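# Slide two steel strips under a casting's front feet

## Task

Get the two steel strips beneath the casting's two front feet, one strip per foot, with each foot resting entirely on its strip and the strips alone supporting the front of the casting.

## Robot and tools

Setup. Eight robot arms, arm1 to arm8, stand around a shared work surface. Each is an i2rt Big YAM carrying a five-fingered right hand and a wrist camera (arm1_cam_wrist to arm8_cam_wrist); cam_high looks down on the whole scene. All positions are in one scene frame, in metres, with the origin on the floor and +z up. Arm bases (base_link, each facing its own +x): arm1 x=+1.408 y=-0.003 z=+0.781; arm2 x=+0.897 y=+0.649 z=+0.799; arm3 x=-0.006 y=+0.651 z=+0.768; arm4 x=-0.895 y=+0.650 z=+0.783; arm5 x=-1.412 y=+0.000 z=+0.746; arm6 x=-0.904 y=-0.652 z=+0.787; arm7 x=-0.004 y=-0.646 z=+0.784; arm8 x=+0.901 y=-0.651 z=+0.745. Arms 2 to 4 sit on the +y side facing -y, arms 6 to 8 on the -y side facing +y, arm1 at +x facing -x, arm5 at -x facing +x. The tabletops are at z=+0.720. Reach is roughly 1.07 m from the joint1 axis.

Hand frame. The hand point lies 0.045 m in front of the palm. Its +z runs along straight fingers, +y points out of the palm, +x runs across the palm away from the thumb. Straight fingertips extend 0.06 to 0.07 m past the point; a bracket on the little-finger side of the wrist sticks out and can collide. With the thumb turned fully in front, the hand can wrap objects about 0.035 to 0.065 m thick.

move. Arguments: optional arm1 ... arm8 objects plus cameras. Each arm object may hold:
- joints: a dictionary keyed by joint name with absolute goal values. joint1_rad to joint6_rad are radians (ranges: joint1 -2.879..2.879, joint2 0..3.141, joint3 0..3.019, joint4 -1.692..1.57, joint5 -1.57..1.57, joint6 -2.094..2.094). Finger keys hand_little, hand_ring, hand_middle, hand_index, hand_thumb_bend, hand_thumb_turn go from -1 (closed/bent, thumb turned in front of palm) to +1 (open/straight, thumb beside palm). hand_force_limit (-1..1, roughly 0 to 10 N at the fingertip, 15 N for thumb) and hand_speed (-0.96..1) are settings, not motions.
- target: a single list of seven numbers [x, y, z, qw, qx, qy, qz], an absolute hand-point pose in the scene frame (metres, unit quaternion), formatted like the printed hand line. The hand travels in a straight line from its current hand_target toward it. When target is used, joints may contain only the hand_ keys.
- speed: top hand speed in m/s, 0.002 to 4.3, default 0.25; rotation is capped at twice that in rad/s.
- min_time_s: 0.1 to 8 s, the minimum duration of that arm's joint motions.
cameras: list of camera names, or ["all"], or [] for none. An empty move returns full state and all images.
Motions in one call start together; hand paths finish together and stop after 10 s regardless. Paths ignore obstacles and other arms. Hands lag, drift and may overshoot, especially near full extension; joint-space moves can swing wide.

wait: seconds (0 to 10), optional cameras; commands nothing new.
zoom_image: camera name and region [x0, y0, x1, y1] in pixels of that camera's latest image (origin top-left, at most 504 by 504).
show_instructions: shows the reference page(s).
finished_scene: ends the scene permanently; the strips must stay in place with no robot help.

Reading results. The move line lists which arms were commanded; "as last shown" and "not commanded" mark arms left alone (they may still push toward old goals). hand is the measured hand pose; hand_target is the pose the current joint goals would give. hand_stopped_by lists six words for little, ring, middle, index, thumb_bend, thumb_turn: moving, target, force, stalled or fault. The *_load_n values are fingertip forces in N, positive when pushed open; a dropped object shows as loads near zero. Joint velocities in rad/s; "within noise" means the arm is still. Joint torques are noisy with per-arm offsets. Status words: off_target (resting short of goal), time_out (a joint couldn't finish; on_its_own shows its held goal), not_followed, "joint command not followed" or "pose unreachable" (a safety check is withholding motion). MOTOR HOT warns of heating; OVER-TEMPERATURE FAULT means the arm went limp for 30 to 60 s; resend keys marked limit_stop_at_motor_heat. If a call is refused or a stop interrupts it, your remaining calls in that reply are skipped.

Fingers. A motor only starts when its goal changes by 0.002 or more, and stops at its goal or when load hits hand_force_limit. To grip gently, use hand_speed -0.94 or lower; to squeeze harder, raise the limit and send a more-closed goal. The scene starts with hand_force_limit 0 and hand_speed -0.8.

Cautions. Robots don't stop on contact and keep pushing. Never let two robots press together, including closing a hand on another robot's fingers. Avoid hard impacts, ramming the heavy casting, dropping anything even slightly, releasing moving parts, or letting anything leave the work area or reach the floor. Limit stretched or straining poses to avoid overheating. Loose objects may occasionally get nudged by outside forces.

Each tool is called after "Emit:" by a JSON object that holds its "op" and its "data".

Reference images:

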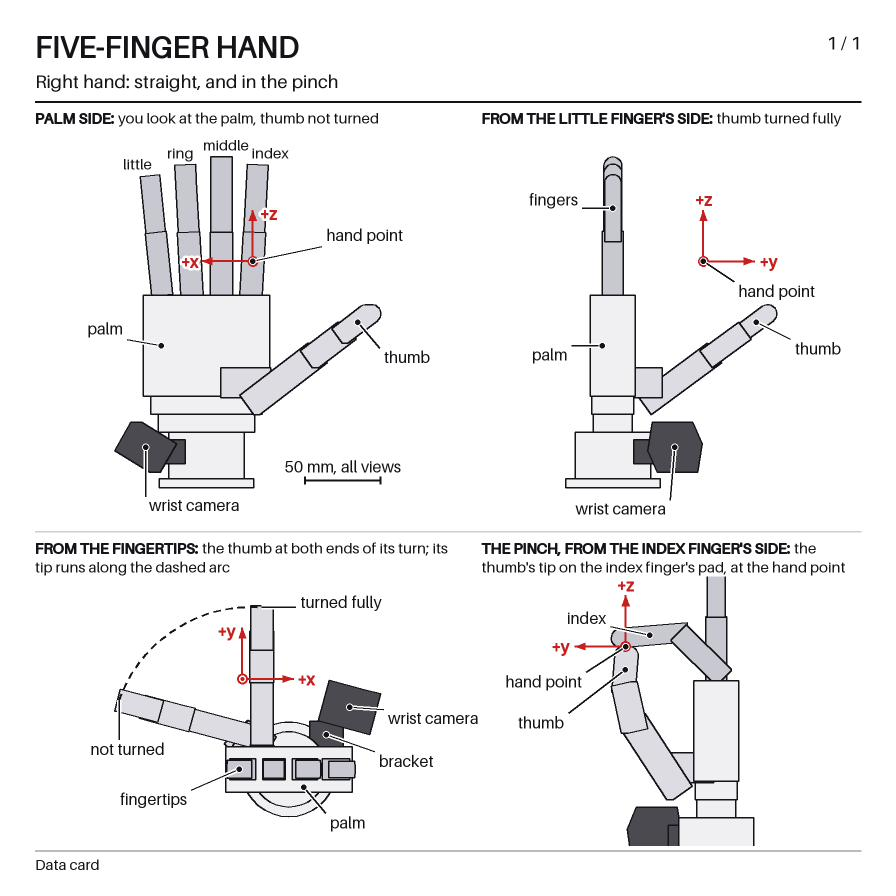

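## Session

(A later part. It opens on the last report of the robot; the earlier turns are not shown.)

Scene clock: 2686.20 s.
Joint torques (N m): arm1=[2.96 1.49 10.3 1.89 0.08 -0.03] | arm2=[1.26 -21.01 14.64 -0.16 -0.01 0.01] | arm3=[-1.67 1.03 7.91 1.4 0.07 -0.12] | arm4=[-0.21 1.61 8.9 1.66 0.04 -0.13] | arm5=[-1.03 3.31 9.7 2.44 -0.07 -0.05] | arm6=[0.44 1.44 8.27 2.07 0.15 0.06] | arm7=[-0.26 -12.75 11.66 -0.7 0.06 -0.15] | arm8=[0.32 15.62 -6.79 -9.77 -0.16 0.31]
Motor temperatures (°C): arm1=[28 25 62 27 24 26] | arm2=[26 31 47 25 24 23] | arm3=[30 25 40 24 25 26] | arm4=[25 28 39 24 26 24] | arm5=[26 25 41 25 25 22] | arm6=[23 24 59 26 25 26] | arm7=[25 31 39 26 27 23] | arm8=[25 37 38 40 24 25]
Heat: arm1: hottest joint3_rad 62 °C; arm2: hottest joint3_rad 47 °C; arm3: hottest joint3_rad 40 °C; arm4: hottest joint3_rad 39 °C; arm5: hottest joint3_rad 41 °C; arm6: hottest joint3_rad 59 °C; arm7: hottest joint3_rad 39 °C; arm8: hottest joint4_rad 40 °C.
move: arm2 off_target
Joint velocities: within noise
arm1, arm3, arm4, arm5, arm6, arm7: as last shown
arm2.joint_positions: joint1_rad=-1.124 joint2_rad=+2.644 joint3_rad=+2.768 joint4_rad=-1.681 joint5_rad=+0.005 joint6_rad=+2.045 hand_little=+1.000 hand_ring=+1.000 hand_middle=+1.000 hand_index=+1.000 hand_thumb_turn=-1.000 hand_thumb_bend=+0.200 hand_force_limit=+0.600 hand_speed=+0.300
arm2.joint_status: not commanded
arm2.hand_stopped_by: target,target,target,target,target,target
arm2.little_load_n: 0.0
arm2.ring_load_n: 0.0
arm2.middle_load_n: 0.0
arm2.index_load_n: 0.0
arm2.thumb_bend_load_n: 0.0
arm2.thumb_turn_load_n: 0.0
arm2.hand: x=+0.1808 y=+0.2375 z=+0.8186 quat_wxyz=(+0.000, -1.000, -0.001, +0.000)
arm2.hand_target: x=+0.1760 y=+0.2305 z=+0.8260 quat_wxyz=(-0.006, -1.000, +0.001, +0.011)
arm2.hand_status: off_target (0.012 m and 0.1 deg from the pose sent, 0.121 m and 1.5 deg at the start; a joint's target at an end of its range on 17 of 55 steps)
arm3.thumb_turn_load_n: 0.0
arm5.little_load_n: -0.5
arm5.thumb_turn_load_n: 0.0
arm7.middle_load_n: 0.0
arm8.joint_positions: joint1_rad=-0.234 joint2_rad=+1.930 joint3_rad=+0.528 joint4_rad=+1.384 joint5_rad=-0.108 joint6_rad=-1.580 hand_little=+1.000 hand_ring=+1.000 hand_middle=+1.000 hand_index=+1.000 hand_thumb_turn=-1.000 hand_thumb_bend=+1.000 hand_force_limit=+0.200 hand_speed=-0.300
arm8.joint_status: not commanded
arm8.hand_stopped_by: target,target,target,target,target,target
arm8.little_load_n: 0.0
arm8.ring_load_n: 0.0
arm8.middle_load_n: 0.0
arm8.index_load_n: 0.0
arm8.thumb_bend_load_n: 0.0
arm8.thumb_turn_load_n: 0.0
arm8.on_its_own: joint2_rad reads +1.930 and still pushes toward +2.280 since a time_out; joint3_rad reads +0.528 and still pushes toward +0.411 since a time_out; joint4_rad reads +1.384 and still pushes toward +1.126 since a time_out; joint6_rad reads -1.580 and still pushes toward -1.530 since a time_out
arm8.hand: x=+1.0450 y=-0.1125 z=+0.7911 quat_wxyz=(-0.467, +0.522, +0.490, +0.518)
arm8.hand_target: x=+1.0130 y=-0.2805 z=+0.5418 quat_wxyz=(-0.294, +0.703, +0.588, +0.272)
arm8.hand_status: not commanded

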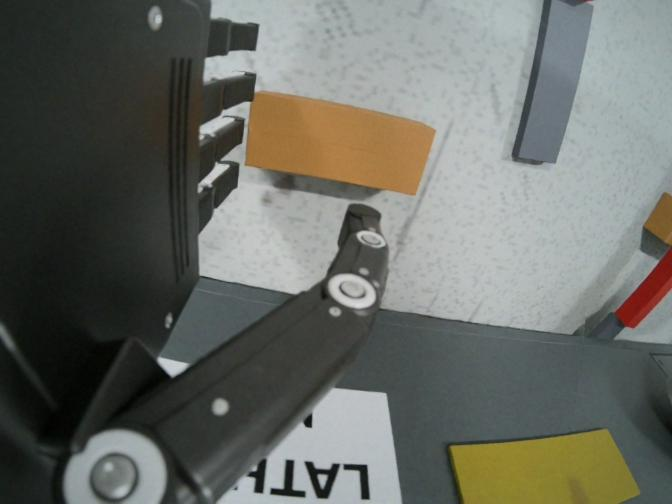

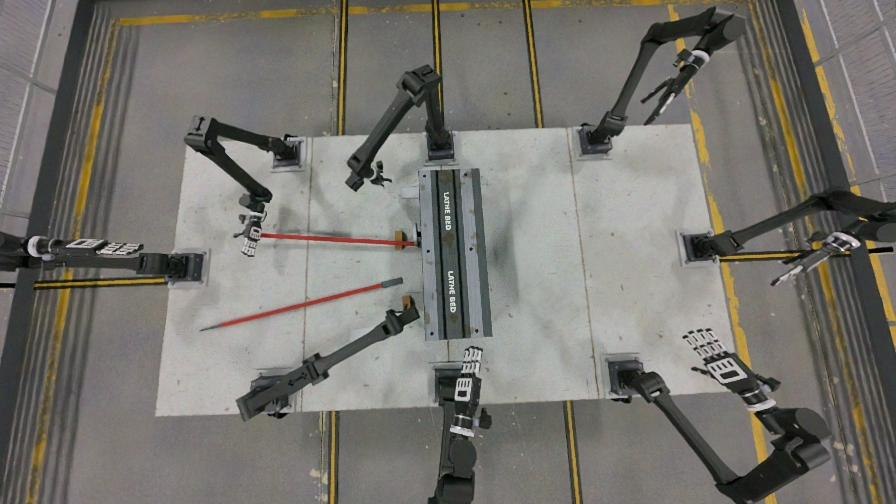

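Emit:
{"op": "move", "data": {"arm2": {"target": [0.2200, 0.3100, 0.9300, 0, 1, 0, 0], "speed": 0.25}}}

Emit:
{"op": "move", "data": {"arm2": {"target": [0.6200, 0.3590, 0.8600, -0.0862, 0.7018, 0.7018, 0.0862], "speed": 0.35}, "cameras": ["arm2_cam_wrist", "cam_high"]}}

Emit:
{"op": "zoom_image", "data": {"camera": "cam_high", "region": [320, 270, 450, 370]}}

Scene clock: 2696.27 s.
Joint torques (N m): arm1=[2.96 1.55 10.24 1.91 0.09 -0.03] | arm2=[1.03 -19.31 9.54 0.73 -0.02 -0.18] | arm3=[-1.61 0.91 8.16 1.66 0.08 -0.13] | arm4=[-0.21 1.73 8.94 1.69 0.04 -0.14] | arm5=[-0.85 3.14 9.83 2.33 -0.08 -0.07] | arm6=[0.44 1.38 8.28 2.09 0.15 0.06] | arm7=[-0.5 -12.75 11.64 -0.66 0.05 -0.17] | arm8=[0.21 15.62 -6.79 -9.8 -0.16 0.31]
Motor temperatures (°C): arm1=[28 25 62 27 24 26] | arm2=[26 32 47 25 24 23] | arm3=[30 25 40 24 25 26] | arm4=[25 28 39 24 26 24] | arm5=[26 25 41 25 25 22] | arm6=[23 24 59 26 25 26] | arm7=[25 31 39 26 27 23] | arm8=[25 37 38 40 24 25]
Heat: arm1: hottest joint3_rad 62 °C; arm2: hottest joint3_rad 47 °C; arm3: hottest joint3_rad 40 °C; arm4: hottest joint3_rad 39 °C; arm5: hottest joint3_rad 41 °C; arm6: hottest joint3_rad 59 °C; arm7: hottest joint3_rad 39 °C; arm8: hottest joint4_rad 40 °C.
move: arm2 off_target
Joint velocities: within noise
arm1, arm7, arm8: as last shown
arm2.joint_positions: joint1_rad=-1.196 joint2_rad=+2.257 joint3_rad=+2.360 joint4_rad=-1.654 joint5_rad=+0.005 joint6_rad=+1.990 hand_little=+1.000 hand_ring=+1.000 hand_middle=+1.000 hand_index=+1.000 hand_thumb_turn=-1.000 hand_thumb_bend=+0.200 hand_force_limit=+0.600 hand_speed=+0.300
arm2.joint_status: not commanded
arm2.hand_stopped_by: target,target,target,target,target,target
arm2.little_load_n: 0.0
arm2.ring_load_n: 0.0
arm2.middle_load_n: 0.0
arm2.index_load_n: 0.0
arm2.thumb_bend_load_n: 0.0
arm2.thumb_turn_load_n: 0.0
arm2.hand: x=+0.2192 y=+0.3157 z=+0.9402 quat_wxyz=(-0.001, -1.000, +0.008, +0.002)
arm2.hand_target: x=+0.2202 y=+0.3100 z=+0.9301 quat_wxyz=(+0.000, -1.000, +0.000, +0.000)
arm2.hand_status: off_target (0.012 m and 0.9 deg from the pose sent, 0.139 m and 0.1 deg at the start)
arm3.joint_positions: joint1_rad=-0.143 joint2_rad=+0.630 joint3_rad=+1.453 joint4_rad=-1.273 joint5_rad=+0.068 joint6_rad=-1.049 hand_little=+1.000 hand_ring=+1.000 hand_middle=+1.000 hand_index=+1.000 hand_thumb_turn=+1.000 hand_thumb_bend=+1.000 hand_force_limit=+0.000 hand_speed=-0.800
arm3.joint_status: not commanded
arm3.hand_stopped_by: target,target,target,target,target,target
arm3.little_load_n: 0.0
arm3.ring_load_n: 0.0
arm3.middle_load_n: 0.0
arm3.index_load_n: 0.0
arm3.thumb_bend_load_n: 0.0
arm3.thumb_turn_load_n: 0.5
arm3.hand: x=-0.1053 y=+0.4353 z=+1.2896 quat_wxyz=(+0.325, +0.336, -0.778, +0.421)
arm3.hand_target: x=-0.1051 y=+0.4368 z=+1.2986 quat_wxyz=(+0.330, +0.333, -0.773, +0.428)
arm3.hand_status: not commanded
arm4.joint_positions: joint1_rad=+0.343 joint2_rad=+0.602 joint3_rad=+1.329 joint4_rad=-1.163 joint5_rad=-0.020 joint6_rad=-1.080 hand_little=+1.000 hand_ring=+1.000 hand_middle=+1.000 hand_index=+1.000 hand_thumb_turn=+1.000 hand_thumb_bend=+1.000 hand_force_limit=+0.000 hand_speed=-0.800
arm4.joint_status: not commanded
arm4.hand_stopped_by: target,target,target,target,target,target
arm4.little_load_n: 0.0
arm4.ring_load_n: 0.0
arm4.middle_load_n: 0.0
arm4.index_load_n: 0.0
arm4.thumb_bend_load_n: 0.0
arm4.thumb_turn_load_n: 0.0
arm4.hand: x=-0.8393 y=+0.4005 z=+1.2738 quat_wxyz=(+0.182, +0.559, -0.631, +0.506)
arm4.hand_target: x=-0.8397 y=+0.4016 z=+1.2840 quat_wxyz=(+0.185, +0.555, -0.626, +0.515)
arm4.hand_status: not commanded
arm5.joint_positions: joint1_rad=+0.438 joint2_rad=+0.625 joint3_rad=+1.349 joint4_rad=-1.251 joint5_rad=-0.254 joint6_rad=-0.999 hand_little=+1.000 hand_ring=+1.000 hand_middle=+1.000 hand_index=+1.000 hand_thumb_turn=+1.000 hand_thumb_bend=+1.000 hand_force_limit=+0.000 hand_speed=-0.800
arm5.joint_status: not commanded
arm5.hand_stopped_by: target,target,target,target,target,target
arm5.little_load_n: 0.0
arm5.ring_load_n: 0.0
arm5.middle_load_n: 0.0
arm5.index_load_n: 0.0
arm5.thumb_bend_load_n: 0.0
arm5.thumb_turn_load_n: 0.0
arm5.hand: x=-1.2023 y=+0.1277 z=+1.2197 quat_wxyz=(-0.345, +0.862, +0.025, +0.372)
arm5.hand_target: x=-1.2027 y=+0.1275 z=+1.2290 quat_wxyz=(-0.349, +0.856, +0.027, +0.380)
arm5.hand_status: not commanded
arm6.joint_positions: joint1_rad=-0.375 joint2_rad=+0.618 joint3_rad=+1.405 joint4_rad=-1.167 joint5_rad=+0.287 joint6_rad=-1.422 hand_little=+1.000 hand_ring=+1.000 hand_middle=+1.000 hand_index=+1.000 hand_thumb_turn=+1.000 hand_thumb_bend=+1.000 hand_force_limit=+0.000 hand_speed=-0.800
arm6.joint_status: not commanded
arm6.hand_stopped_by: target,target,target,target,target,target
arm6.little_load_n: 0.0
arm6.ring_load_n: 0.0
arm6.middle_load_n: 0.0
arm6.index_load_n: 0.0
arm6.thumb_bend_load_n: 0.0
arm6.thumb_turn_load_n: 0.0
arm6.hand: x=-0.7223 y=-0.4619 z=+1.3335 quat_wxyz=(-0.258, +0.745, +0.355, +0.501)
arm6.hand_target: x=-0.7230 y=-0.4639 z=+1.3457 quat_wxyz=(-0.267, +0.739, +0.350, +0.510)
arm6.hand_status: not commanded
arm8.on_its_own: joint2_rad reads +1.930 and still pushes toward +2.280 since a time_out; joint3_rad reads +0.528 and still pushes toward +0.411 since a time_out; joint4_rad reads +1.384 and still pushes toward +1.126 since a time_out; joint6_rad reads -1.580 and still pushes toward -1.530 since a time_out
pictures: none

Scene clock: 2699.43 s.
Joint torques (N m): arm1=[2.84 1.49 10.29 1.88 0.08 -0.02] | arm2=[0.44 -12.34 7.94 0.18 0.3 -0.2] | arm3=[-1.55 0.44 7.94 1.28 0.06 -0.11] | arm4=[-0.09 1.67 8.91 1.65 0.04 -0.13] | arm5=[-0.91 3.14 9.72 2.43 -0.04 -0.07] | arm6=[0.56 1.44 8.25 2.09 0.15 0.06] | arm7=[-0.38 -13.1 11.69 -0.69 0.06 -0.15] | arm8=[0.26 15.56 -6.79 -9.77 -0.16 0.31]
Motor temperatures (°C): arm1=[28 25 62 27 24 26] | arm2=[26 32 47 25 24 23] | arm3=[30 25 40 24 25 26] | arm4=[25 28 39 24 26 24] | arm5=[26 25 41 25 25 22] | arm6=[23 24 59 26 25 26] | arm7=[25 31 39 26 27 23] | arm8=[25 37 38 40 24 25]
Heat: arm1: hottest joint3_rad 62 °C; arm2: hottest joint3_rad 47 °C; arm3: hottest joint3_rad 40 °C; arm4: hottest joint3_rad 39 °C; arm5: hottest joint3_rad 41 °C; arm6: hottest joint3_rad 59 °C; arm7: hottest joint3_rad 39 °C; arm8: hottest joint4_rad 40 °C.
move: arm2 done
Joint velocities: within noise
arm1, arm3, arm4, arm5, arm6, arm8: as last shown
arm2.joint_positions: joint1_rad=-0.853 joint2_rad=+1.665 joint3_rad=+1.209 joint4_rad=-1.285 joint5_rad=+0.187 joint6_rad=+0.771 hand_little=+1.000 hand_ring=+1.000 hand_middle=+1.000 hand_index=+1.000 hand_thumb_turn=-1.000 hand_thumb_bend=+0.200 hand_force_limit=+0.600 hand_speed=+0.300
arm2.joint_status: not commanded
arm2.hand_stopped_by: target,target,target,target,target,target
arm2.little_load_n: 0.0
arm2.ring_load_n: 0.0
arm2.middle_load_n: 0.0
arm2.index_load_n: 0.0
arm2.thumb_bend_load_n: 0.0
arm2.thumb_turn_load_n: 0.0
arm2.hand: x=+0.6206 y=+0.3581 z=+0.8578 quat_wxyz=(+0.086, -0.704, -0.699, -0.093)
arm2.hand_target: x=+0.6200 y=+0.3589 z=+0.8601 quat_wxyz=(+0.086, -0.702, -0.702, -0.086)
arm2.hand_status: done (0.002 m and 0.9 deg from the pose sent, 0.411 m and 91.8 deg at the start)
arm3.thumb_turn_load_n: 0.0
arm4.index_load_n: -0.5
arm7.joint_positions: joint1_rad=-0.884 joint2_rad=+1.608 joint3_rad=+1.242 joint4_rad=-1.402 joint5_rad=+0.171 joint6_rad=+0.754 hand_little=+1.000 hand_ring=+1.000 hand_middle=+1.000 hand_index=+1.000 hand_thumb_turn=-1.000 hand_thumb_bend=+0.200 hand_force_limit=+0.000 hand_speed=+0.300
arm7.joint_status: not commanded
arm7.hand_stopped_by: target,target,target,target,target,target
arm7.little_load_n: -0.5
arm7.ring_load_n: 0.0
arm7.middle_load_n: 0.0
arm7.index_load_n: 0.0
arm7.thumb_bend_load_n: 0.0
arm7.thumb_turn_load_n: 0.0
arm7.hand: x=+0.2602 y=-0.3668 z=+0.8883 quat_wxyz=(+0.100, +0.699, -0.703, +0.087)
arm7.hand_target: x=+0.2697 y=-0.3603 z=+0.8999 quat_wxyz=(+0.086, +0.702, -0.702, +0.086)
arm7.hand_status: not commanded
arm8.thumb_turn_load_n: 0.5
arm8.on_its_own: joint2_rad reads +1.930 and still pushes toward +2.280 since a time_out; joint3_rad reads +0.528 and still pushes toward +0.411 since a time_out; joint4_rad reads +1.384 and still pushes toward +1.126 since a time_out; joint6_rad reads -1.580 and still pushes toward -1.530 since a time_out

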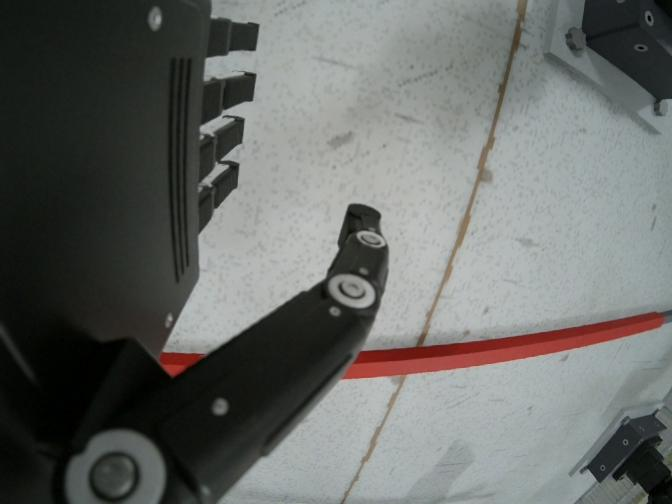

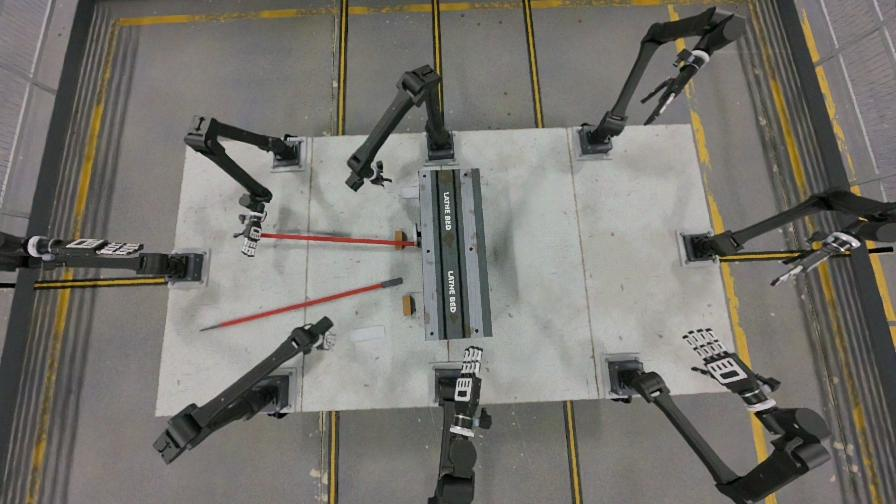

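Scaled by 3.877.

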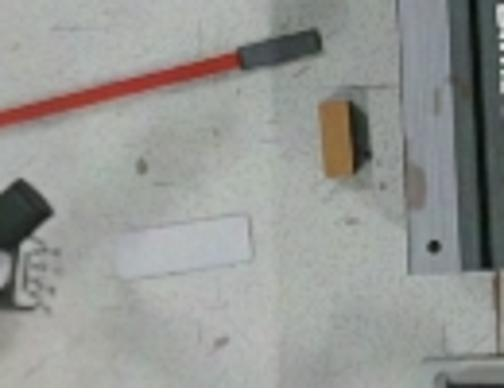

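Emit:
{"op": "move", "data": {"arm2": {"target": [0.6150, 0.3600, 0.8000, -0.0862, 0.7018, 0.7018, 0.0862], "speed": 0.12}, "cameras": ["arm2_cam_wrist", "cam_high"]}}

Emit:
{"op": "zoom_image", "data": {"camera": "cam_high", "region": [310, 290, 400, 360]}}

Scene clock: 2708.63 s.
Joint torques (N m): arm1=[3.02 1.67 10.26 1.88 0.08 -0.02] | arm2=[-0.15 -11.28 7.58 0.23 0.34 -0.18] | arm3=[-1.32 1.08 8.01 1.32 0.07 -0.08] | arm4=[-0.03 1.55 8.92 1.63 0.04 -0.12] | arm5=[-1.03 3.19 9.78 2.39 -0.02 -0.05] | arm6=[0.44 1.44 8.27 2.06 0.15 0.06] | arm7=[-0.56 -12.75 11.64 -0.69 0.04 -0.16] | arm8=[0.26 15.56 -6.78 -9.8 -0.16 0.31]
Motor temperatures (°C): arm1=[28 25 62 27 24 26] | arm2=[26 32 47 25 24 23] | arm3=[30 25 40 24 25 26] | arm4=[25 28 39 24 26 24] | arm5=[26 25 41 25 25 22] | arm6=[23 24 59 26 25 26] | arm7=[25 31 39 26 27 23] | arm8=[25 37 38 40 24 25]
Heat: arm1: hottest joint3_rad 62 °C; arm2: hottest joint3_rad 47 °C; arm3: hottest joint3_rad 40 °C; arm4: hottest joint3_rad 39 °C; arm5: hottest joint3_rad 41 °C; arm6: hottest joint3_rad 59 °C; arm7: hottest joint3_rad 39 °C; arm8: hottest joint4_rad 40 °C.
move: arm2 done
Joint velocities: within noise
arm1, arm3, arm4, arm5, arm6, arm7, arm8: as last shown
arm2.joint_positions: joint1_rad=-0.856 joint2_rad=+1.737 joint3_rad=+1.143 joint4_rad=-1.132 joint5_rad=+0.187 joint6_rad=+0.760 hand_little=+1.000 hand_ring=+1.000 hand_middle=+1.000 hand_index=+1.000 hand_thumb_turn=-1.000 hand_thumb_bend=+0.200 hand_force_limit=+0.600 hand_speed=+0.300
arm2.joint_status: not commanded
arm2.hand_stopped_by: target,target,target,target,target,target
arm2.little_load_n: 0.0
arm2.ring_load_n: 0.0
arm2.middle_load_n: 0.0
arm2.index_load_n: 0.0
arm2.thumb_bend_load_n: 0.0
arm2.thumb_turn_load_n: 0.0
arm2.hand: x=+0.6180 y=+0.3570 z=+0.8029 quat_wxyz=(+0.085, -0.702, -0.702, -0.086)
arm2.hand_target: x=+0.6151 y=+0.3600 z=+0.8000 quat_wxyz=(+0.086, -0.702, -0.702, -0.086)
arm2.hand_status: done (0.005 m and 0.1 deg from the pose sent, 0.058 m and 0.9 deg at the start)
arm4.index_load_n: 0.0
arm7.little_load_n: 0.0
arm8.thumb_turn_load_n: 0.0
arm8.on_its_own: joint2_rad reads +1.930 and still pushes toward +2.280 since a time_out; joint3_rad reads +0.528 and still pushes toward +0.411 since a time_out; joint4_rad reads +1.384 and still pushes toward +1.126 since a time_out; joint6_rad reads -1.580 and still pushes toward -1.530 since a time_out

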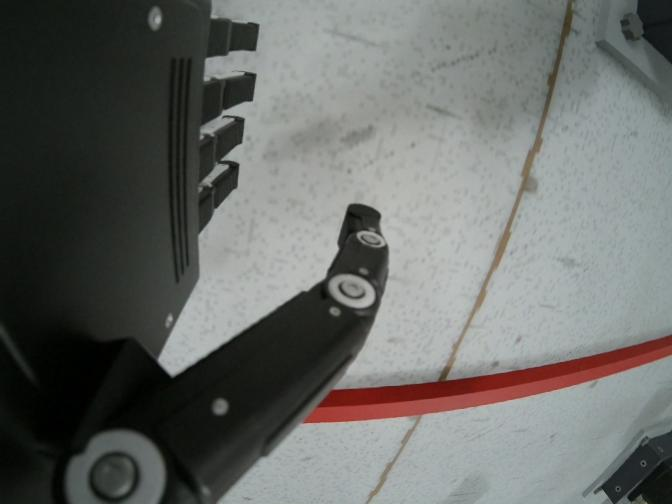

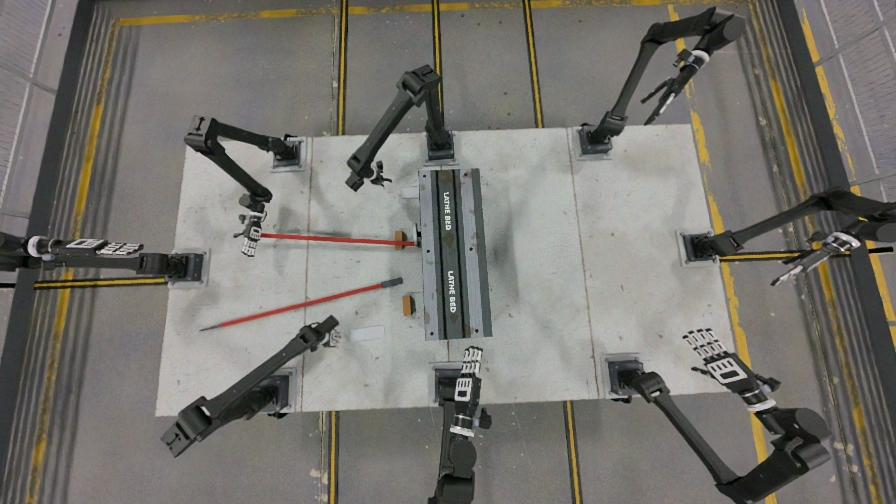

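Scaled by 5.600.

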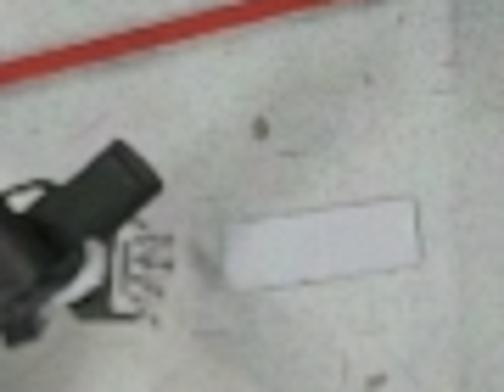

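Emit:
{"op": "move", "data": {"arm2": {"target": [0.5500, 0.3580, 0.7960, -0.0862, 0.7018, 0.7018, 0.0862], "speed": 0.08}, "cameras": ["cam_high"]}}

Emit:
{"op": "zoom_image", "data": {"camera": "cam_high", "region": [330, 290, 420, 360]}}

Scene clock: 2713.47 s.
Joint torques (N m): arm1=[2.84 1.49 10.26 1.88 0.08 -0.03] | arm2=[0.09 -11.93 11.48 -0.62 0.34 -0.18] | arm3=[-0.91 1.26 7.95 1.33 0.07 -0.08] | arm4=[0.09 1.73 8.91 1.69 0.04 -0.13] | arm5=[-0.97 3.37 9.77 2.44 -0.07 -0.08] | arm6=[0.5 1.49 8.28 2.09 0.15 0.06] | arm7=[-0.62 -12.86 11.63 -0.7 0.05 -0.15] | arm8=[0.26 15.62 -6.78 -9.81 -0.16 0.31]
Motor temperatures (°C): arm1=[28 25 62 27 24 26] | arm2=[26 32 47 25 24 23] | arm3=[30 25 40 24 25 26] | arm4=[25 28 39 24 26 24] | arm5=[26 25 41 25 25 22] | arm6=[23 24 59 26 25 26] | arm7=[25 31 40 26 27 23] | arm8=[25 37 38 40 24 25]
Heat: arm1: hottest joint3_rad 62 °C; arm2: hottest joint3_rad 47 °C; arm3: hottest joint3_rad 40 °C; arm4: hottest joint3_rad 39 °C; arm5: hottest joint3_rad 41 °C; arm6: hottest joint3_rad 59 °C; arm7: hottest joint3_rad 40 °C; arm8: hottest joint4_rad 40 °C.
move: arm2 off_target
Joint velocities: within noise
arm1, arm3, arm4, arm5, arm6, arm7, arm8: as last shown
arm1.index_load_n: -0.5
arm1.thumb_bend_load_n: 0.5
arm1.thumb_turn_load_n: -0.5
arm2.joint_positions: joint1_rad=-0.942 joint2_rad=+1.840 joint3_rad=+1.259 joint4_rad=-1.140 joint5_rad=+0.199 joint6_rad=+0.677 hand_little=+1.000 hand_ring=+1.000 hand_middle=+1.000 hand_index=+1.000 hand_thumb_turn=-1.000 hand_thumb_bend=+0.200 hand_force_limit=+0.600 hand_speed=+0.300
arm2.joint_status: not commanded
arm2.hand_stopped_by: target,target,target,target,target,target
arm2.little_load_n: 0.0
arm2.ring_load_n: 0.0
arm2.middle_load_n: 0.0
arm2.index_load_n: 0.0
arm2.thumb_bend_load_n: 0.0
arm2.thumb_turn_load_n: 0.0
arm2.hand: x=+0.5634 y=+0.3641 z=+0.7915 quat_wxyz=(+0.085, -0.702, -0.701, -0.092)
arm2.hand_target: x=+0.5502 y=+0.3582 z=+0.7962 quat_wxyz=(+0.086, -0.702, -0.702, -0.086)
arm2.hand_status: off_target (0.015 m and 0.7 deg from the pose sent, 0.068 m and 0.1 deg at the start)
arm7.thumb_turn_load_n: 0.5
arm8.on_its_own: joint2_rad reads +1.930 and still pushes toward +2.280 since a time_out; joint3_rad reads +0.528 and still pushes toward +0.411 since a time_out; joint4_rad reads +1.384 and still pushes toward +1.126 since a time_out; joint6_rad reads -1.580 and still pushes toward -1.530 since a time_out

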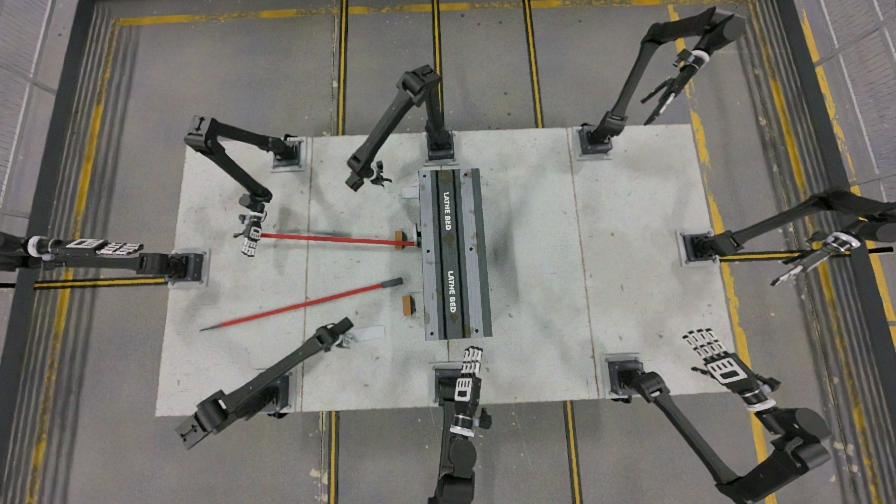

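Scaled by 5.600.

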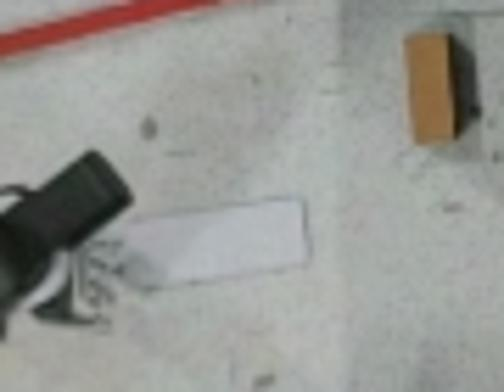

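Emit:
{"op": "move", "data": {"arm2": {"target": [0.5480, 0.3550, 0.7850, -0.0862, 0.7018, 0.7018, 0.0862], "speed": 0.05}, "cameras": ["arm2_cam_wrist", "cam_high"]}}

Emit:
{"op": "zoom_image", "data": {"camera": "arm2_cam_wrist", "region": [180, 0, 400, 260]}}

Emit:
{"op": "zoom_image", "data": {"camera": "cam_high", "region": [330, 290, 420, 360]}}

Scene clock: 2718.43 s.
Joint torques (N m): arm1=[2.96 1.38 10.29 1.89 0.08 -0.02] | arm2=[0.21 -10.58 10.96 0.25 0.22 -0.14] | arm3=[-1.26 1.67 7.72 1.43 0.1 -0.11] | arm4=[-0.15 1.44 8.9 1.68 0.06 -0.14] | arm5=[-1.38 3.14 9.7 2.37 -0.02 -0.06] | arm6=[0.44 1.38 8.27 2.07 0.16 0.07] | arm7=[-0.32 -12.92 11.63 -0.68 0.05 -0.15] | arm8=[0.21 15.56 -6.78 -9.78 -0.16 0.31]
Motor temperatures (°C): arm1=[28 25 62 27 24 26] | arm2=[26 32 47 25 24 23] | arm3=[30 25 40 24 25 26] | arm4=[25 28 39 24 26 24] | arm5=[26 25 41 25 25 22] | arm6=[23 24 59 26 25 26] | arm7=[25 31 40 26 27 23] | arm8=[25 37 38 40 24 25]
Heat: arm1: hottest joint3_rad 62 °C; arm2: hottest joint3_rad 47 °C; arm3: hottest joint3_rad 40 °C; arm4: hottest joint3_rad 39 °C; arm5: hottest joint3_rad 41 °C; arm6: hottest joint3_rad 59 °C; arm7: hottest joint3_rad 40 °C; arm8: hottest joint4_rad 40 °C.
move: arm2 off_target
Joint velocities: within noise
arm1, arm3, arm4, arm5, arm6, arm7, arm8: as last shown
arm1.index_load_n: 0.0
arm1.thumb_bend_load_n: 0.0
arm1.thumb_turn_load_n: 0.0
arm2.joint_positions: joint1_rad=-0.942 joint2_rad=+1.847 joint3_rad=+1.267 joint4_rad=-1.140 joint5_rad=+0.202 joint6_rad=+0.675 hand_little=+1.000 hand_ring=+1.000 hand_middle=+1.000 hand_index=+1.000 hand_thumb_turn=-1.000 hand_thumb_bend=+0.200 hand_force_limit=+0.600 hand_speed=+0.300
arm2.joint_status: not commanded
arm2.hand_stopped_by: target,target,target,target,target,target
arm2.little_load_n: 0.0
arm2.ring_load_n: 0.0
arm2.middle_load_n: 0.0
arm2.index_load_n: -1.0
arm2.thumb_bend_load_n: 0.0
arm2.thumb_turn_load_n: 0.0
arm2.hand: x=+0.5608 y=+0.3628 z=+0.7904 quat_wxyz=(+0.086, -0.702, -0.701, -0.092)
arm2.hand_target: x=+0.5482 y=+0.3552 z=+0.7853 quat_wxyz=(+0.086, -0.702, -0.702, -0.086)
arm2.hand_status: off_target (0.016 m and 0.7 deg from the pose sent, 0.019 m and 0.7 deg at the start)
arm4.index_load_n: -0.5
arm7.thumb_turn_load_n: 0.0
arm8.little_load_n: 0.5
arm8.thumb_turn_load_n: 0.5
arm8.on_its_own: joint2_rad reads +1.930 and still pushes toward +2.280 since a time_out; joint3_rad reads +0.528 and still pushes toward +0.411 since a time_out; joint4_rad reads +1.384 and still pushes toward +1.126 since a time_out; joint6_rad reads -1.580 and still pushes toward -1.530 since a time_out

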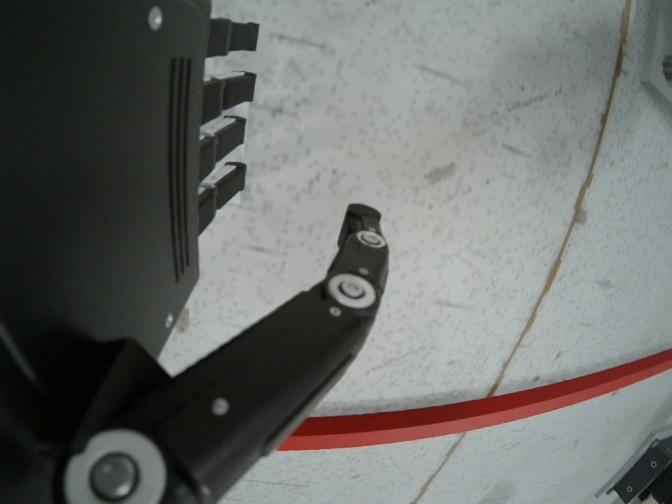

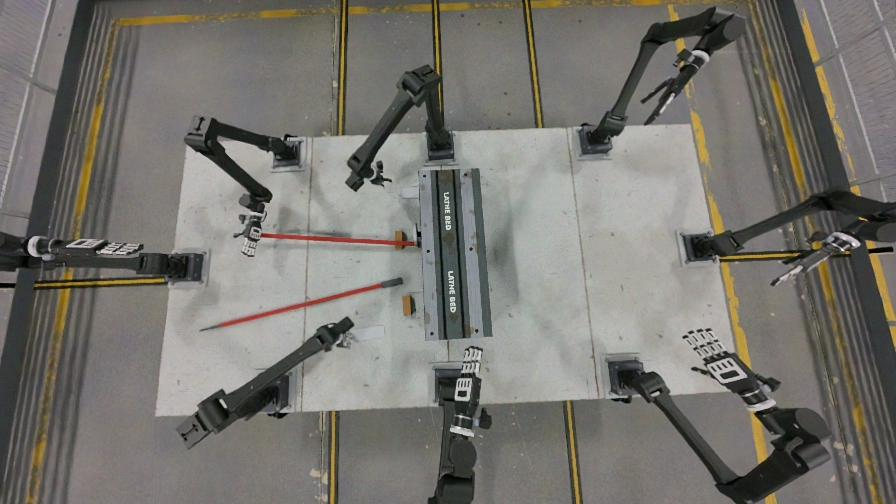

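Scaled by 1.938 from the camera's image (finer frame: 960x720).

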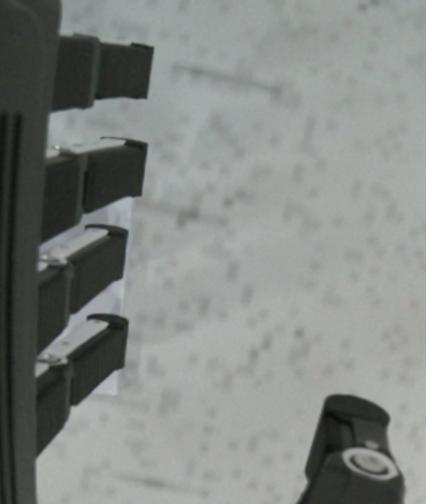

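Scaled by 5.600.

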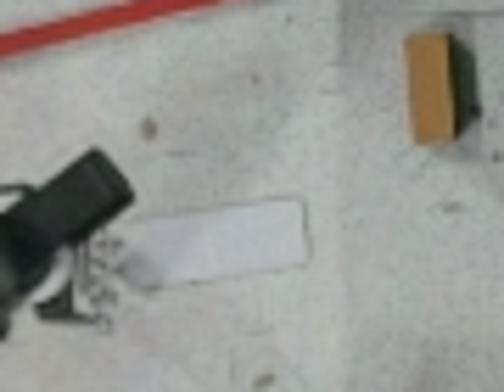

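Emit:
{"op": "move", "data": {"arm2": {"target": [0.5700, 0.3580, 0.8150, -0.0862, 0.7018, 0.7018, 0.0862], "speed": 0.08}}}

Emit:
{"op": "move", "data": {"arm2": {"target": [0.6200, 0.3580, 0.7950, -0.0862, 0.7018, 0.7018, 0.0862], "speed": 0.1}}}

Emit:
{"op": "move", "data": {"arm2": {"target": [0.6150, 0.3580, 0.7750, -0.0862, 0.7018, 0.7018, 0.0862], "speed": 0.05}, "cameras": ["arm2_cam_wrist"]}}

Emit:
{"op": "zoom_image", "data": {"camera": "arm2_cam_wrist", "region": [180, 0, 400, 260]}}

Scene clock: 2725.00 s.
Joint torques (N m): arm1=[2.96 1.55 10.32 1.88 0.08 -0.03] | arm2=[1.03 -13.27 8.31 -0.57 0.13 0.01] | arm3=[-1.79 1.03 7.98 1.42 0.05 -0.16] | arm4=[-0.03 1.73 8.94 1.63 0.05 -0.14] | arm5=[-0.85 3.31 9.73 2.36 -0.04 -0.04] | arm6=[0.44 1.44 8.27 2.09 0.16 0.06] | arm7=[-0.5 -12.92 11.7 -0.68 0.06 -0.15] | arm8=[0.21 15.62 -6.78 -9.81 -0.17 0.31]
Motor temperatures (°C): arm1=[28 25 62 27 24 26] | arm2=[26 31 48 25 24 23] | arm3=[30 25 40 24 25 26] | arm4=[25 28 39 24 26 24] | arm5=[26 25 41 25 25 22] | arm6=[23 24 59 26 25 26] | arm7=[25 31 40 26 27 23] | arm8=[25 37 38 40 24 25]
Heat: arm1: hottest joint3_rad 62 °C; arm2: hottest joint3_rad 48 °C; arm3: hottest joint3_rad 40 °C; arm4: hottest joint3_rad 39 °C; arm5: hottest joint3_rad 41 °C; arm6: hottest joint3_rad 59 °C; arm7: hottest joint3_rad 40 °C; arm8: hottest joint4_rad 40 °C.
move: arm2 done
Joint velocities: within noise
arm1.joint_positions: joint1_rad=-0.013 joint2_rad=+0.648 joint3_rad=+1.310 joint4_rad=-1.216 joint5_rad=-0.003 joint6_rad=-1.009 hand_little=+1.000 hand_ring=+1.000 hand_middle=+1.000 hand_index=+1.000 hand_thumb_turn=+1.000 hand_thumb_bend=+1.000 hand_force_limit=+1.000 hand_speed=+0.400
arm1.joint_status: not commanded
arm1.hand_stopped_by: target,target,target,target,target,target
arm1.little_load_n: 0.0
arm1.ring_load_n: 0.0
arm1.middle_load_n: 0.0
arm1.index_load_n: 0.0
arm1.thumb_bend_load_n: 0.0
arm1.thumb_turn_load_n: 0.0
arm1.hand: x=+1.1534 y=+0.0315 z=+1.2416 quat_wxyz=(-0.474, +0.247, +0.835, -0.128)
arm1.hand_target: x=+1.1520 y=+0.0280 z=+1.2642 quat_wxyz=(-0.496, +0.242, +0.823, -0.138)
arm1.hand_status: not commanded
arm2.joint_positions: joint1_rad=-0.929 joint2_rad=+1.801 joint3_rad=+1.267 joint4_rad=-1.175 joint5_rad=+0.201 joint6_rad=+0.683 hand_little=+1.000 hand_ring=+1.000 hand_middle=+1.000 hand_index=+1.000 hand_thumb_turn=-1.000 hand_thumb_bend=+0.200 hand_force_limit=+0.600 hand_speed=+0.300
arm2.joint_status: not commanded
arm2.hand_stopped_by: target,target,target,target,target,target
arm2.little_load_n: 0.5
arm2.ring_load_n: 0.0
arm2.middle_load_n: 0.0
arm2.index_load_n: 0.0
arm2.thumb_bend_load_n: 0.0
arm2.thumb_turn_load_n: 0.0
arm2.hand: x=+0.5669 y=+0.3602 z=+0.8120 quat_wxyz=(+0.087, -0.701, -0.703, -0.085)
arm2.hand_target: x=+0.5700 y=+0.3580 z=+0.8149 quat_wxyz=(+0.086, -0.702, -0.702, -0.086)
arm2.hand_status: done (0.005 m and 0.2 deg from the pose sent, 0.027 m and 0.7 deg at the start)
arm3, arm4, arm5, arm6, arm7, arm8: as last shown
arm4.middle_load_n: -0.5
arm4.index_load_n: 0.0
arm5.thumb_bend_load_n: -0.5
arm8.little_load_n: 0.0
arm8.ring_load_n: 0.5
arm8.thumb_turn_load_n: 0.0
arm8.on_its_own: joint2_rad reads +1.930 and still pushes toward +2.280 since a time_out; joint3_rad reads +0.528 and still pushes toward +0.411 since a time_out; joint4_rad reads +1.384 and still pushes toward +1.126 since a time_out; joint6_rad reads -1.580 and still pushes toward -1.530 since a time_out
pictures: none

Scene clock: 2726.23 s.
Joint torques (N m): arm1=[2.9 1.49 10.28 1.91 0.07 -0.03] | arm2=[1.08 -12.92 7.12 0.2 0.15 -0.02] | arm3=[-2.32 1.38 7.79 1.42 0.09 -0.17] | arm4=[-0.09 1.79 8.94 1.62 0.04 -0.13] | arm5=[-0.85 2.84 9.58 2.33 -0.07 -0.08] | arm6=[0.38 1.38 8.28 2.07 0.15 0.07] | arm7=[-0.38 -12.92 11.69 -0.69 0.06 -0.15] | arm8=[0.15 15.74 -6.78 -9.78 -0.16 0.31]
Motor temperatures (°C): arm1=[28 25 62 27 24 26] | arm2=[26 31 48 25 24 23] | arm3=[30 25 40 24 25 26] | arm4=[25 28 39 24 26 24] | arm5=[26 25 41 25 25 22] | arm6=[23 24 59 26 25 26] | arm7=[25 31 40 26 27 23] | arm8=[25 37 38 40 24 25]
Heat: arm1: hottest joint3_rad 62 °C; arm2: hottest joint3_rad 48 °C; arm3: hottest joint3_rad 40 °C; arm4: hottest joint3_rad 39 °C; arm5: hottest joint3_rad 41 °C; arm6: hottest joint3_rad 59 °C; arm7: hottest joint3_rad 40 °C; arm8: hottest joint4_rad 40 °C.
move: arm2 done
Joint velocities: within noise
arm1, arm3, arm4, arm5, arm6, arm7, arm8: as last shown
arm2.joint_positions: joint1_rad=-0.859 joint2_rad=+1.757 joint3_rad=+1.134 joint4_rad=-1.119 joint5_rad=+0.190 joint6_rad=+0.752 hand_little=+1.000 hand_ring=+1.000 hand_middle=+1.000 hand_index=+1.000 hand_thumb_turn=-1.000 hand_thumb_bend=+0.200 hand_force_limit=+0.600 hand_speed=+0.300
arm2.joint_status: not commanded
arm2.hand_stopped_by: target,target,target,target,target,target
arm2.little_load_n: 0.0
arm2.ring_load_n: 0.0
arm2.middle_load_n: 0.0
arm2.index_load_n: 0.0
arm2.thumb_bend_load_n: 0.0
arm2.thumb_turn_load_n: 0.0
arm2.hand: x=+0.6198 y=+0.3609 z=+0.7923 quat_wxyz=(+0.086, -0.699, -0.704, -0.095)
arm2.hand_target: x=+0.6199 y=+0.3581 z=+0.7950 quat_wxyz=(+0.086, -0.702, -0.702, -0.086)
arm2.hand_status: done (0.004 m and 1.1 deg from the pose sent, 0.056 m and 0.2 deg at the start)
arm4.middle_load_n: 0.0
arm4.index_load_n: -0.5
arm5.thumb_bend_load_n: 0.0
arm8.ring_load_n: 0.0
arm8.on_its_own: joint2_rad reads +1.930 and still pushes toward +2.280 since a time_out; joint3_rad reads +0.528 and still pushes toward +0.411 since a time_out; joint4_rad reads +1.384 and still pushes toward +1.126 since a time_out; joint6_rad reads -1.580 and still pushes toward -1.530 since a time_out
pictures: none

Scene clock: 2727.20 s.
Joint torques (N m): arm1=[2.96 1.49 10.25 1.89 0.07 -0.02] | arm2=[0.26 -10.58 6.84 0.27 0.22 -0.07] | arm3=[-1.14 1.2 7.72 1.43 0.07 -0.1] | arm4=[-0.03 1.55 8.91 1.69 0.04 -0.14] | arm5=[-1.08 3.43 9.68 2.36 -0.05 -0.07] | arm6=[0.5 1.32 8.27 2.09 0.15 0.06] | arm7=[-0.62 -12.69 11.63 -0.66 0.04 -0.16] | arm8=[0.38 15.62 -6.75 -9.81 -0.16 0.32]
Motor temperatures (°C): arm1=[28 25 62 27 24 26] | arm2=[26 31 48 25 24 23] | arm3=[30 25 40 24 25 26] | arm4=[25 28 39 24 26 24] | arm5=[26 25 41 25 25 22] | arm6=[23 24 59 26 25 26] | arm7=[25 31 40 26 27 23] | arm8=[25 37 38 40 24 25]
Heat: arm1: hottest joint3_rad 62 °C; arm2: hottest joint3_rad 48 °C; arm3: hottest joint3_rad 40 °C; arm4: hottest joint3_rad 39 °C; arm5: hottest joint3_rad 41 °C; arm6: hottest joint3_rad 59 °C; arm7: hottest joint3_rad 40 °C; arm8: hottest joint4_rad 40 °C.
move: arm2 done
Joint velocities: within noise
arm1, arm3, arm4, arm5, arm6, arm7: as last shown
arm2.joint_positions: joint1_rad=-0.859 joint2_rad=+1.769 joint3_rad=+1.130 joint4_rad=-1.071 joint5_rad=+0.190 joint6_rad=+0.752 hand_little=+1.000 hand_ring=+1.000 hand_middle=+1.000 hand_index=+1.000 hand_thumb_turn=-1.000 hand_thumb_bend=+0.200 hand_force_limit=+0.600 hand_speed=+0.300
arm2.joint_status: not commanded
arm2.hand_stopped_by: target,target,target,target,target,target
arm2.little_load_n: 0.0
arm2.ring_load_n: 0.0
arm2.middle_load_n: 0.0
arm2.index_load_n: 0.0
arm2.thumb_bend_load_n: 0.0
arm2.thumb_turn_load_n: 0.0
arm2.hand: x=+0.6129 y=+0.3545 z=+0.7835 quat_wxyz=(+0.087, -0.701, -0.703, -0.079)
arm2.hand_target: x=+0.6151 y=+0.3582 z=+0.7752 quat_wxyz=(+0.086, -0.702, -0.702, -0.086)
arm2.hand_status: done (0.009 m and 0.8 deg from the pose sent, 0.018 m and 1.1 deg at the start)
arm4.index_load_n: 0.0
arm8.joint_positions: joint1_rad=-0.234 joint2_rad=+1.930 joint3_rad=+0.528 joint4_rad=+1.384 joint5_rad=-0.108 joint6_rad=-1.580 hand_little=+1.000 hand_ring=+1.000 hand_middle=+1.000 hand_index=+1.000 hand_thumb_turn=-1.000 hand_thumb_bend=+1.000 hand_force_limit=+0.200 hand_speed=-0.300
arm8.joint_status: not commanded
arm8.hand_stopped_by: target,target,target,target,target,target
arm8.little_load_n: 0.0
arm8.ring_load_n: 0.0
arm8.middle_load_n: 0.0
arm8.index_load_n: 0.0
arm8.thumb_bend_load_n: 0.0
arm8.thumb_turn_load_n: 0.0
arm8.on_its_own: joint2_rad reads +1.930 and still pushes toward +2.280 since a time_out; joint3_rad reads +0.528 and still pushes toward +0.411 since a time_out; joint4_rad reads +1.384 and still pushes toward +1.126 since a time_out; joint6_rad reads -1.580 and still pushes toward -1.530 since a time_out
arm8.hand: x=+1.0450 y=-0.1125 z=+0.7911 quat_wxyz=(-0.467, +0.522, +0.490, +0.518)
arm8.hand_target: x=+1.0130 y=-0.2805 z=+0.5418 quat_wxyz=(-0.294, +0.703, +0.588, +0.272)
arm8.hand_status: not commanded

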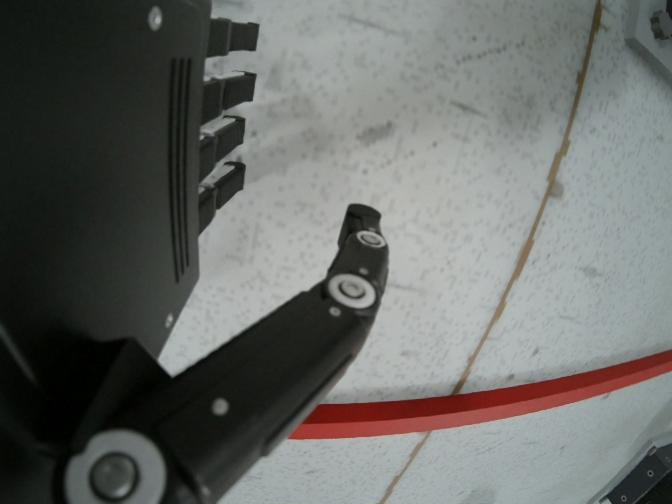

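Scaled by 1.938 from the camera's image (finer frame: 960x720).

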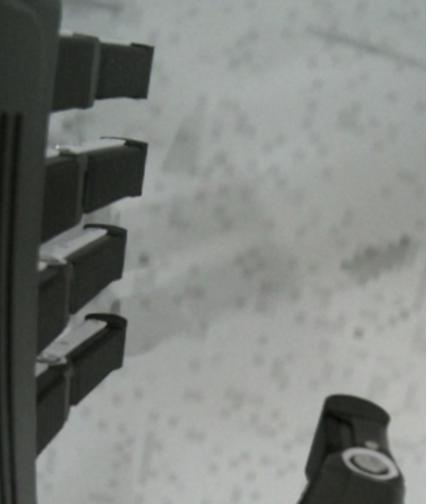

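Emit:
{"op": "move", "data": {"arm2": {"target": [0.5350, 0.3560, 0.7750, -0.0862, 0.7018, 0.7018, 0.0862], "speed": 0.06}, "cameras": ["cam_high", "arm2_cam_wrist"]}}

Emit:
{"op": "zoom_image", "data": {"camera": "cam_high", "region": [330, 290, 420, 360]}}

Scene clock: 2733.50 s.
Joint torques (N m): arm1=[2.96 1.49 10.26 1.88 0.08 -0.03] | arm2=[-1.55 -9.93 11.66 0.85 0.98 -0.04] | arm3=[-1.08 1.26 7.92 1.36 0.06 -0.07] | arm4=[-0.09 1.73 8.91 1.66 0.05 -0.13] | arm5=[-0.85 3.14 9.7 2.36 -0.04 -0.04] | arm6=[0.32 1.38 8.29 2.1 0.16 0.06] | arm7=[-0.38 -12.86 11.64 -0.69 0.06 -0.15] | arm8=[0.15 15.68 -6.78 -9.78 -0.16 0.31]
Motor temperatures (°C): arm1=[28 25 62 27 24 26] | arm2=[26 31 47 25 24 23] | arm3=[30 25 40 24 25 26] | arm4=[25 28 39 24 26 24] | arm5=[26 25 41 25 25 22] | arm6=[23 24 59 26 25 26] | arm7=[25 31 40 26 27 23] | arm8=[25 37 38 40 24 25]
Heat: arm1: hottest joint3_rad 62 °C; arm2: hottest joint3_rad 47 °C; arm3: hottest joint3_rad 40 °C; arm4: hottest joint3_rad 39 °C; arm5: hottest joint3_rad 41 °C; arm6: hottest joint3_rad 59 °C; arm7: hottest joint3_rad 40 °C; arm8: hottest joint4_rad 40 °C.
move: arm2 off_target
Joint velocities: within noise
arm1, arm7, arm8: as last shown
arm2.joint_positions: joint1_rad=-0.937 joint2_rad=+1.870 joint3_rad=+1.280 joint4_rad=-1.142 joint5_rad=+0.187 joint6_rad=+0.648 hand_little=+1.000 hand_ring=+1.000 hand_middle=+1.000 hand_index=+1.000 hand_thumb_turn=-1.000 hand_thumb_bend=+0.200 hand_force_limit=+0.600 hand_speed=+0.300
arm2.joint_status: not commanded
arm2.hand_stopped_by: target,target,target,target,target,target
arm2.little_load_n: 0.0
arm2.ring_load_n: 0.0
arm2.middle_load_n: -2.5
arm2.index_load_n: -3.5
arm2.thumb_bend_load_n: 0.0
arm2.thumb_turn_load_n: 0.0
arm2.hand: x=+0.5627 y=+0.3584 z=+0.7852 quat_wxyz=(+0.077, -0.690, -0.713, -0.097)
arm2.hand_target: x=+0.5360 y=+0.3569 z=+0.7758 quat_wxyz=(+0.086, -0.702, -0.702, -0.086)
arm2.hand_status: off_target (0.030 m and 2.4 deg from the pose sent, 0.078 m and 0.9 deg at the start)
arm3.joint_positions: joint1_rad=-0.143 joint2_rad=+0.630 joint3_rad=+1.453 joint4_rad=-1.273 joint5_rad=+0.068 joint6_rad=-1.049 hand_little=+1.000 hand_ring=+1.000 hand_middle=+1.000 hand_index=+1.000 hand_thumb_turn=+1.000 hand_thumb_bend=+1.000 hand_force_limit=+0.000 hand_speed=-0.800
arm3.joint_status: not commanded
arm3.hand_stopped_by: target,target,target,target,target,target
arm3.little_load_n: 0.0
arm3.ring_load_n: 0.0
arm3.middle_load_n: 0.0
arm3.index_load_n: -0.5
arm3.thumb_bend_load_n: 0.0
arm3.thumb_turn_load_n: 0.0
arm3.hand: x=-0.1053 y=+0.4353 z=+1.2896 quat_wxyz=(+0.325, +0.336, -0.778, +0.421)
arm3.hand_target: x=-0.1051 y=+0.4368 z=+1.2986 quat_wxyz=(+0.330, +0.333, -0.773, +0.428)
arm3.hand_status: not commanded
arm4.joint_positions: joint1_rad=+0.343 joint2_rad=+0.602 joint3_rad=+1.329 joint4_rad=-1.163 joint5_rad=-0.020 joint6_rad=-1.080 hand_little=+1.000 hand_ring=+1.000 hand_middle=+1.000 hand_index=+1.000 hand_thumb_turn=+1.000 hand_thumb_bend=+1.000 hand_force_limit=+0.000 hand_speed=-0.800
arm4.joint_status: not commanded
arm4.hand_stopped_by: target,target,target,target,target,target
arm4.little_load_n: 0.0
arm4.ring_load_n: 0.0
arm4.middle_load_n: 0.0
arm4.index_load_n: 0.0
arm4.thumb_bend_load_n: 0.0
arm4.thumb_turn_load_n: 0.0
arm4.hand: x=-0.8393 y=+0.4005 z=+1.2738 quat_wxyz=(+0.182, +0.559, -0.631, +0.506)
arm4.hand_target: x=-0.8397 y=+0.4016 z=+1.2840 quat_wxyz=(+0.185, +0.555, -0.626, +0.515)
arm4.hand_status: not commanded
arm5.joint_positions: joint1_rad=+0.438 joint2_rad=+0.625 joint3_rad=+1.349 joint4_rad=-1.251 joint5_rad=-0.254 joint6_rad=-0.999 hand_little=+1.000 hand_ring=+1.000 hand_middle=+1.000 hand_index=+1.000 hand_thumb_turn=+1.000 hand_thumb_bend=+1.000 hand_force_limit=+0.000 hand_speed=-0.800
arm5.joint_status: not commanded
arm5.hand_stopped_by: target,target,target,target,target,target
arm5.little_load_n: 0.0
arm5.ring_load_n: 0.0
arm5.middle_load_n: 0.0
arm5.index_load_n: 0.0
arm5.thumb_bend_load_n: 0.0
arm5.thumb_turn_load_n: 0.0
arm5.hand: x=-1.2023 y=+0.1277 z=+1.2197 quat_wxyz=(-0.345, +0.862, +0.025, +0.372)
arm5.hand_target: x=-1.2027 y=+0.1275 z=+1.2290 quat_wxyz=(-0.349, +0.856, +0.027, +0.380)
arm5.hand_status: not commanded
arm6.joint_positions: joint1_rad=-0.375 joint2_rad=+0.618 joint3_rad=+1.405 joint4_rad=-1.167 joint5_rad=+0.287 joint6_rad=-1.422 hand_little=+1.000 hand_ring=+1.000 hand_middle=+1.000 hand_index=+1.000 hand_thumb_turn=+1.000 hand_thumb_bend=+1.000 hand_force_limit=+0.000 hand_speed=-0.800
arm6.joint_status: not commanded
arm6.hand_stopped_by: target,target,target,target,target,target
arm6.little_load_n: 0.0
arm6.ring_load_n: 0.0
arm6.middle_load_n: 0.0
arm6.index_load_n: 0.0
arm6.thumb_bend_load_n: 0.0
arm6.thumb_turn_load_n: 0.0
arm6.hand: x=-0.7223 y=-0.4619 z=+1.3335 quat_wxyz=(-0.258, +0.745, +0.355, +0.501)
arm6.hand_target: x=-0.7230 y=-0.4639 z=+1.3457 quat_wxyz=(-0.267, +0.739, +0.350, +0.510)
arm6.hand_status: not commanded
arm8.on_its_own: joint2_rad reads +1.930 and still pushes toward +2.280 since a time_out; joint3_rad reads +0.528 and still pushes toward +0.411 since a time_out; joint4_rad reads +1.384 and still pushes toward +1.126 since a time_out; joint6_rad reads -1.580 and still pushes toward -1.530 since a time_out
pictures: arm2_cam_wrist, cam_high

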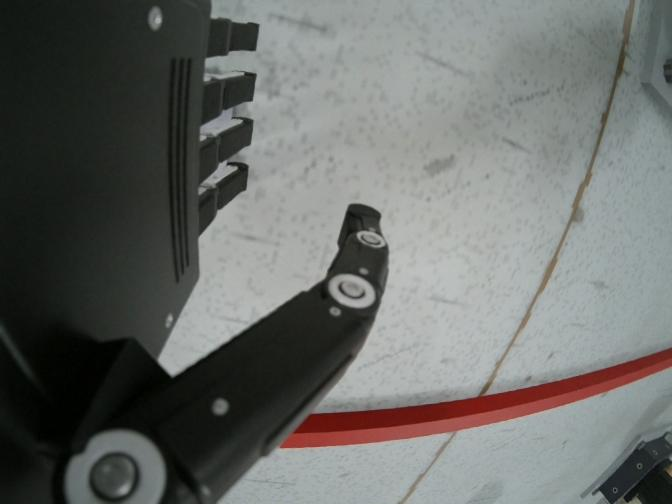

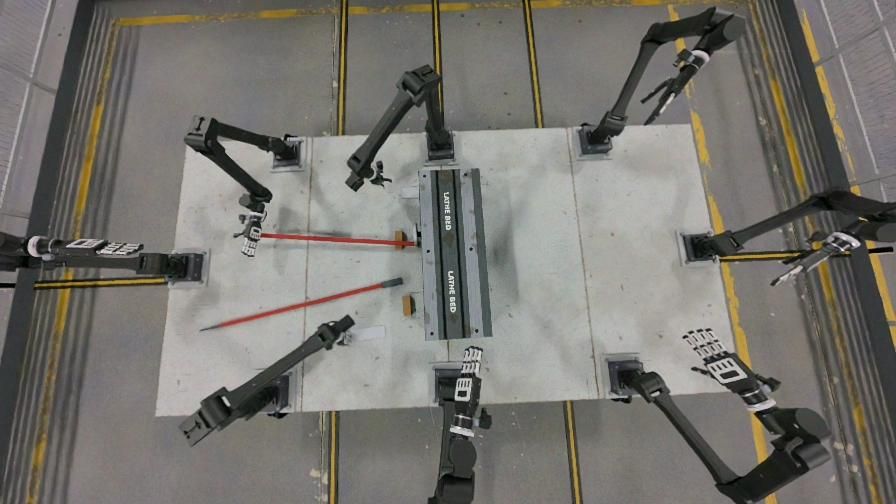

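Scaled by 5.600.

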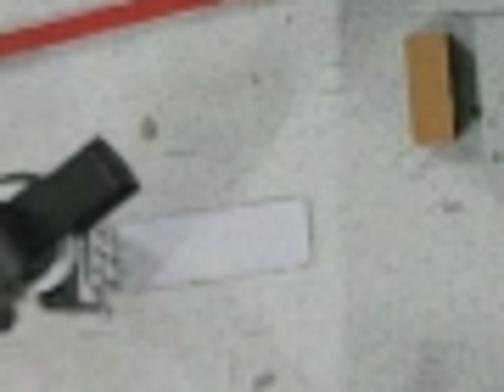

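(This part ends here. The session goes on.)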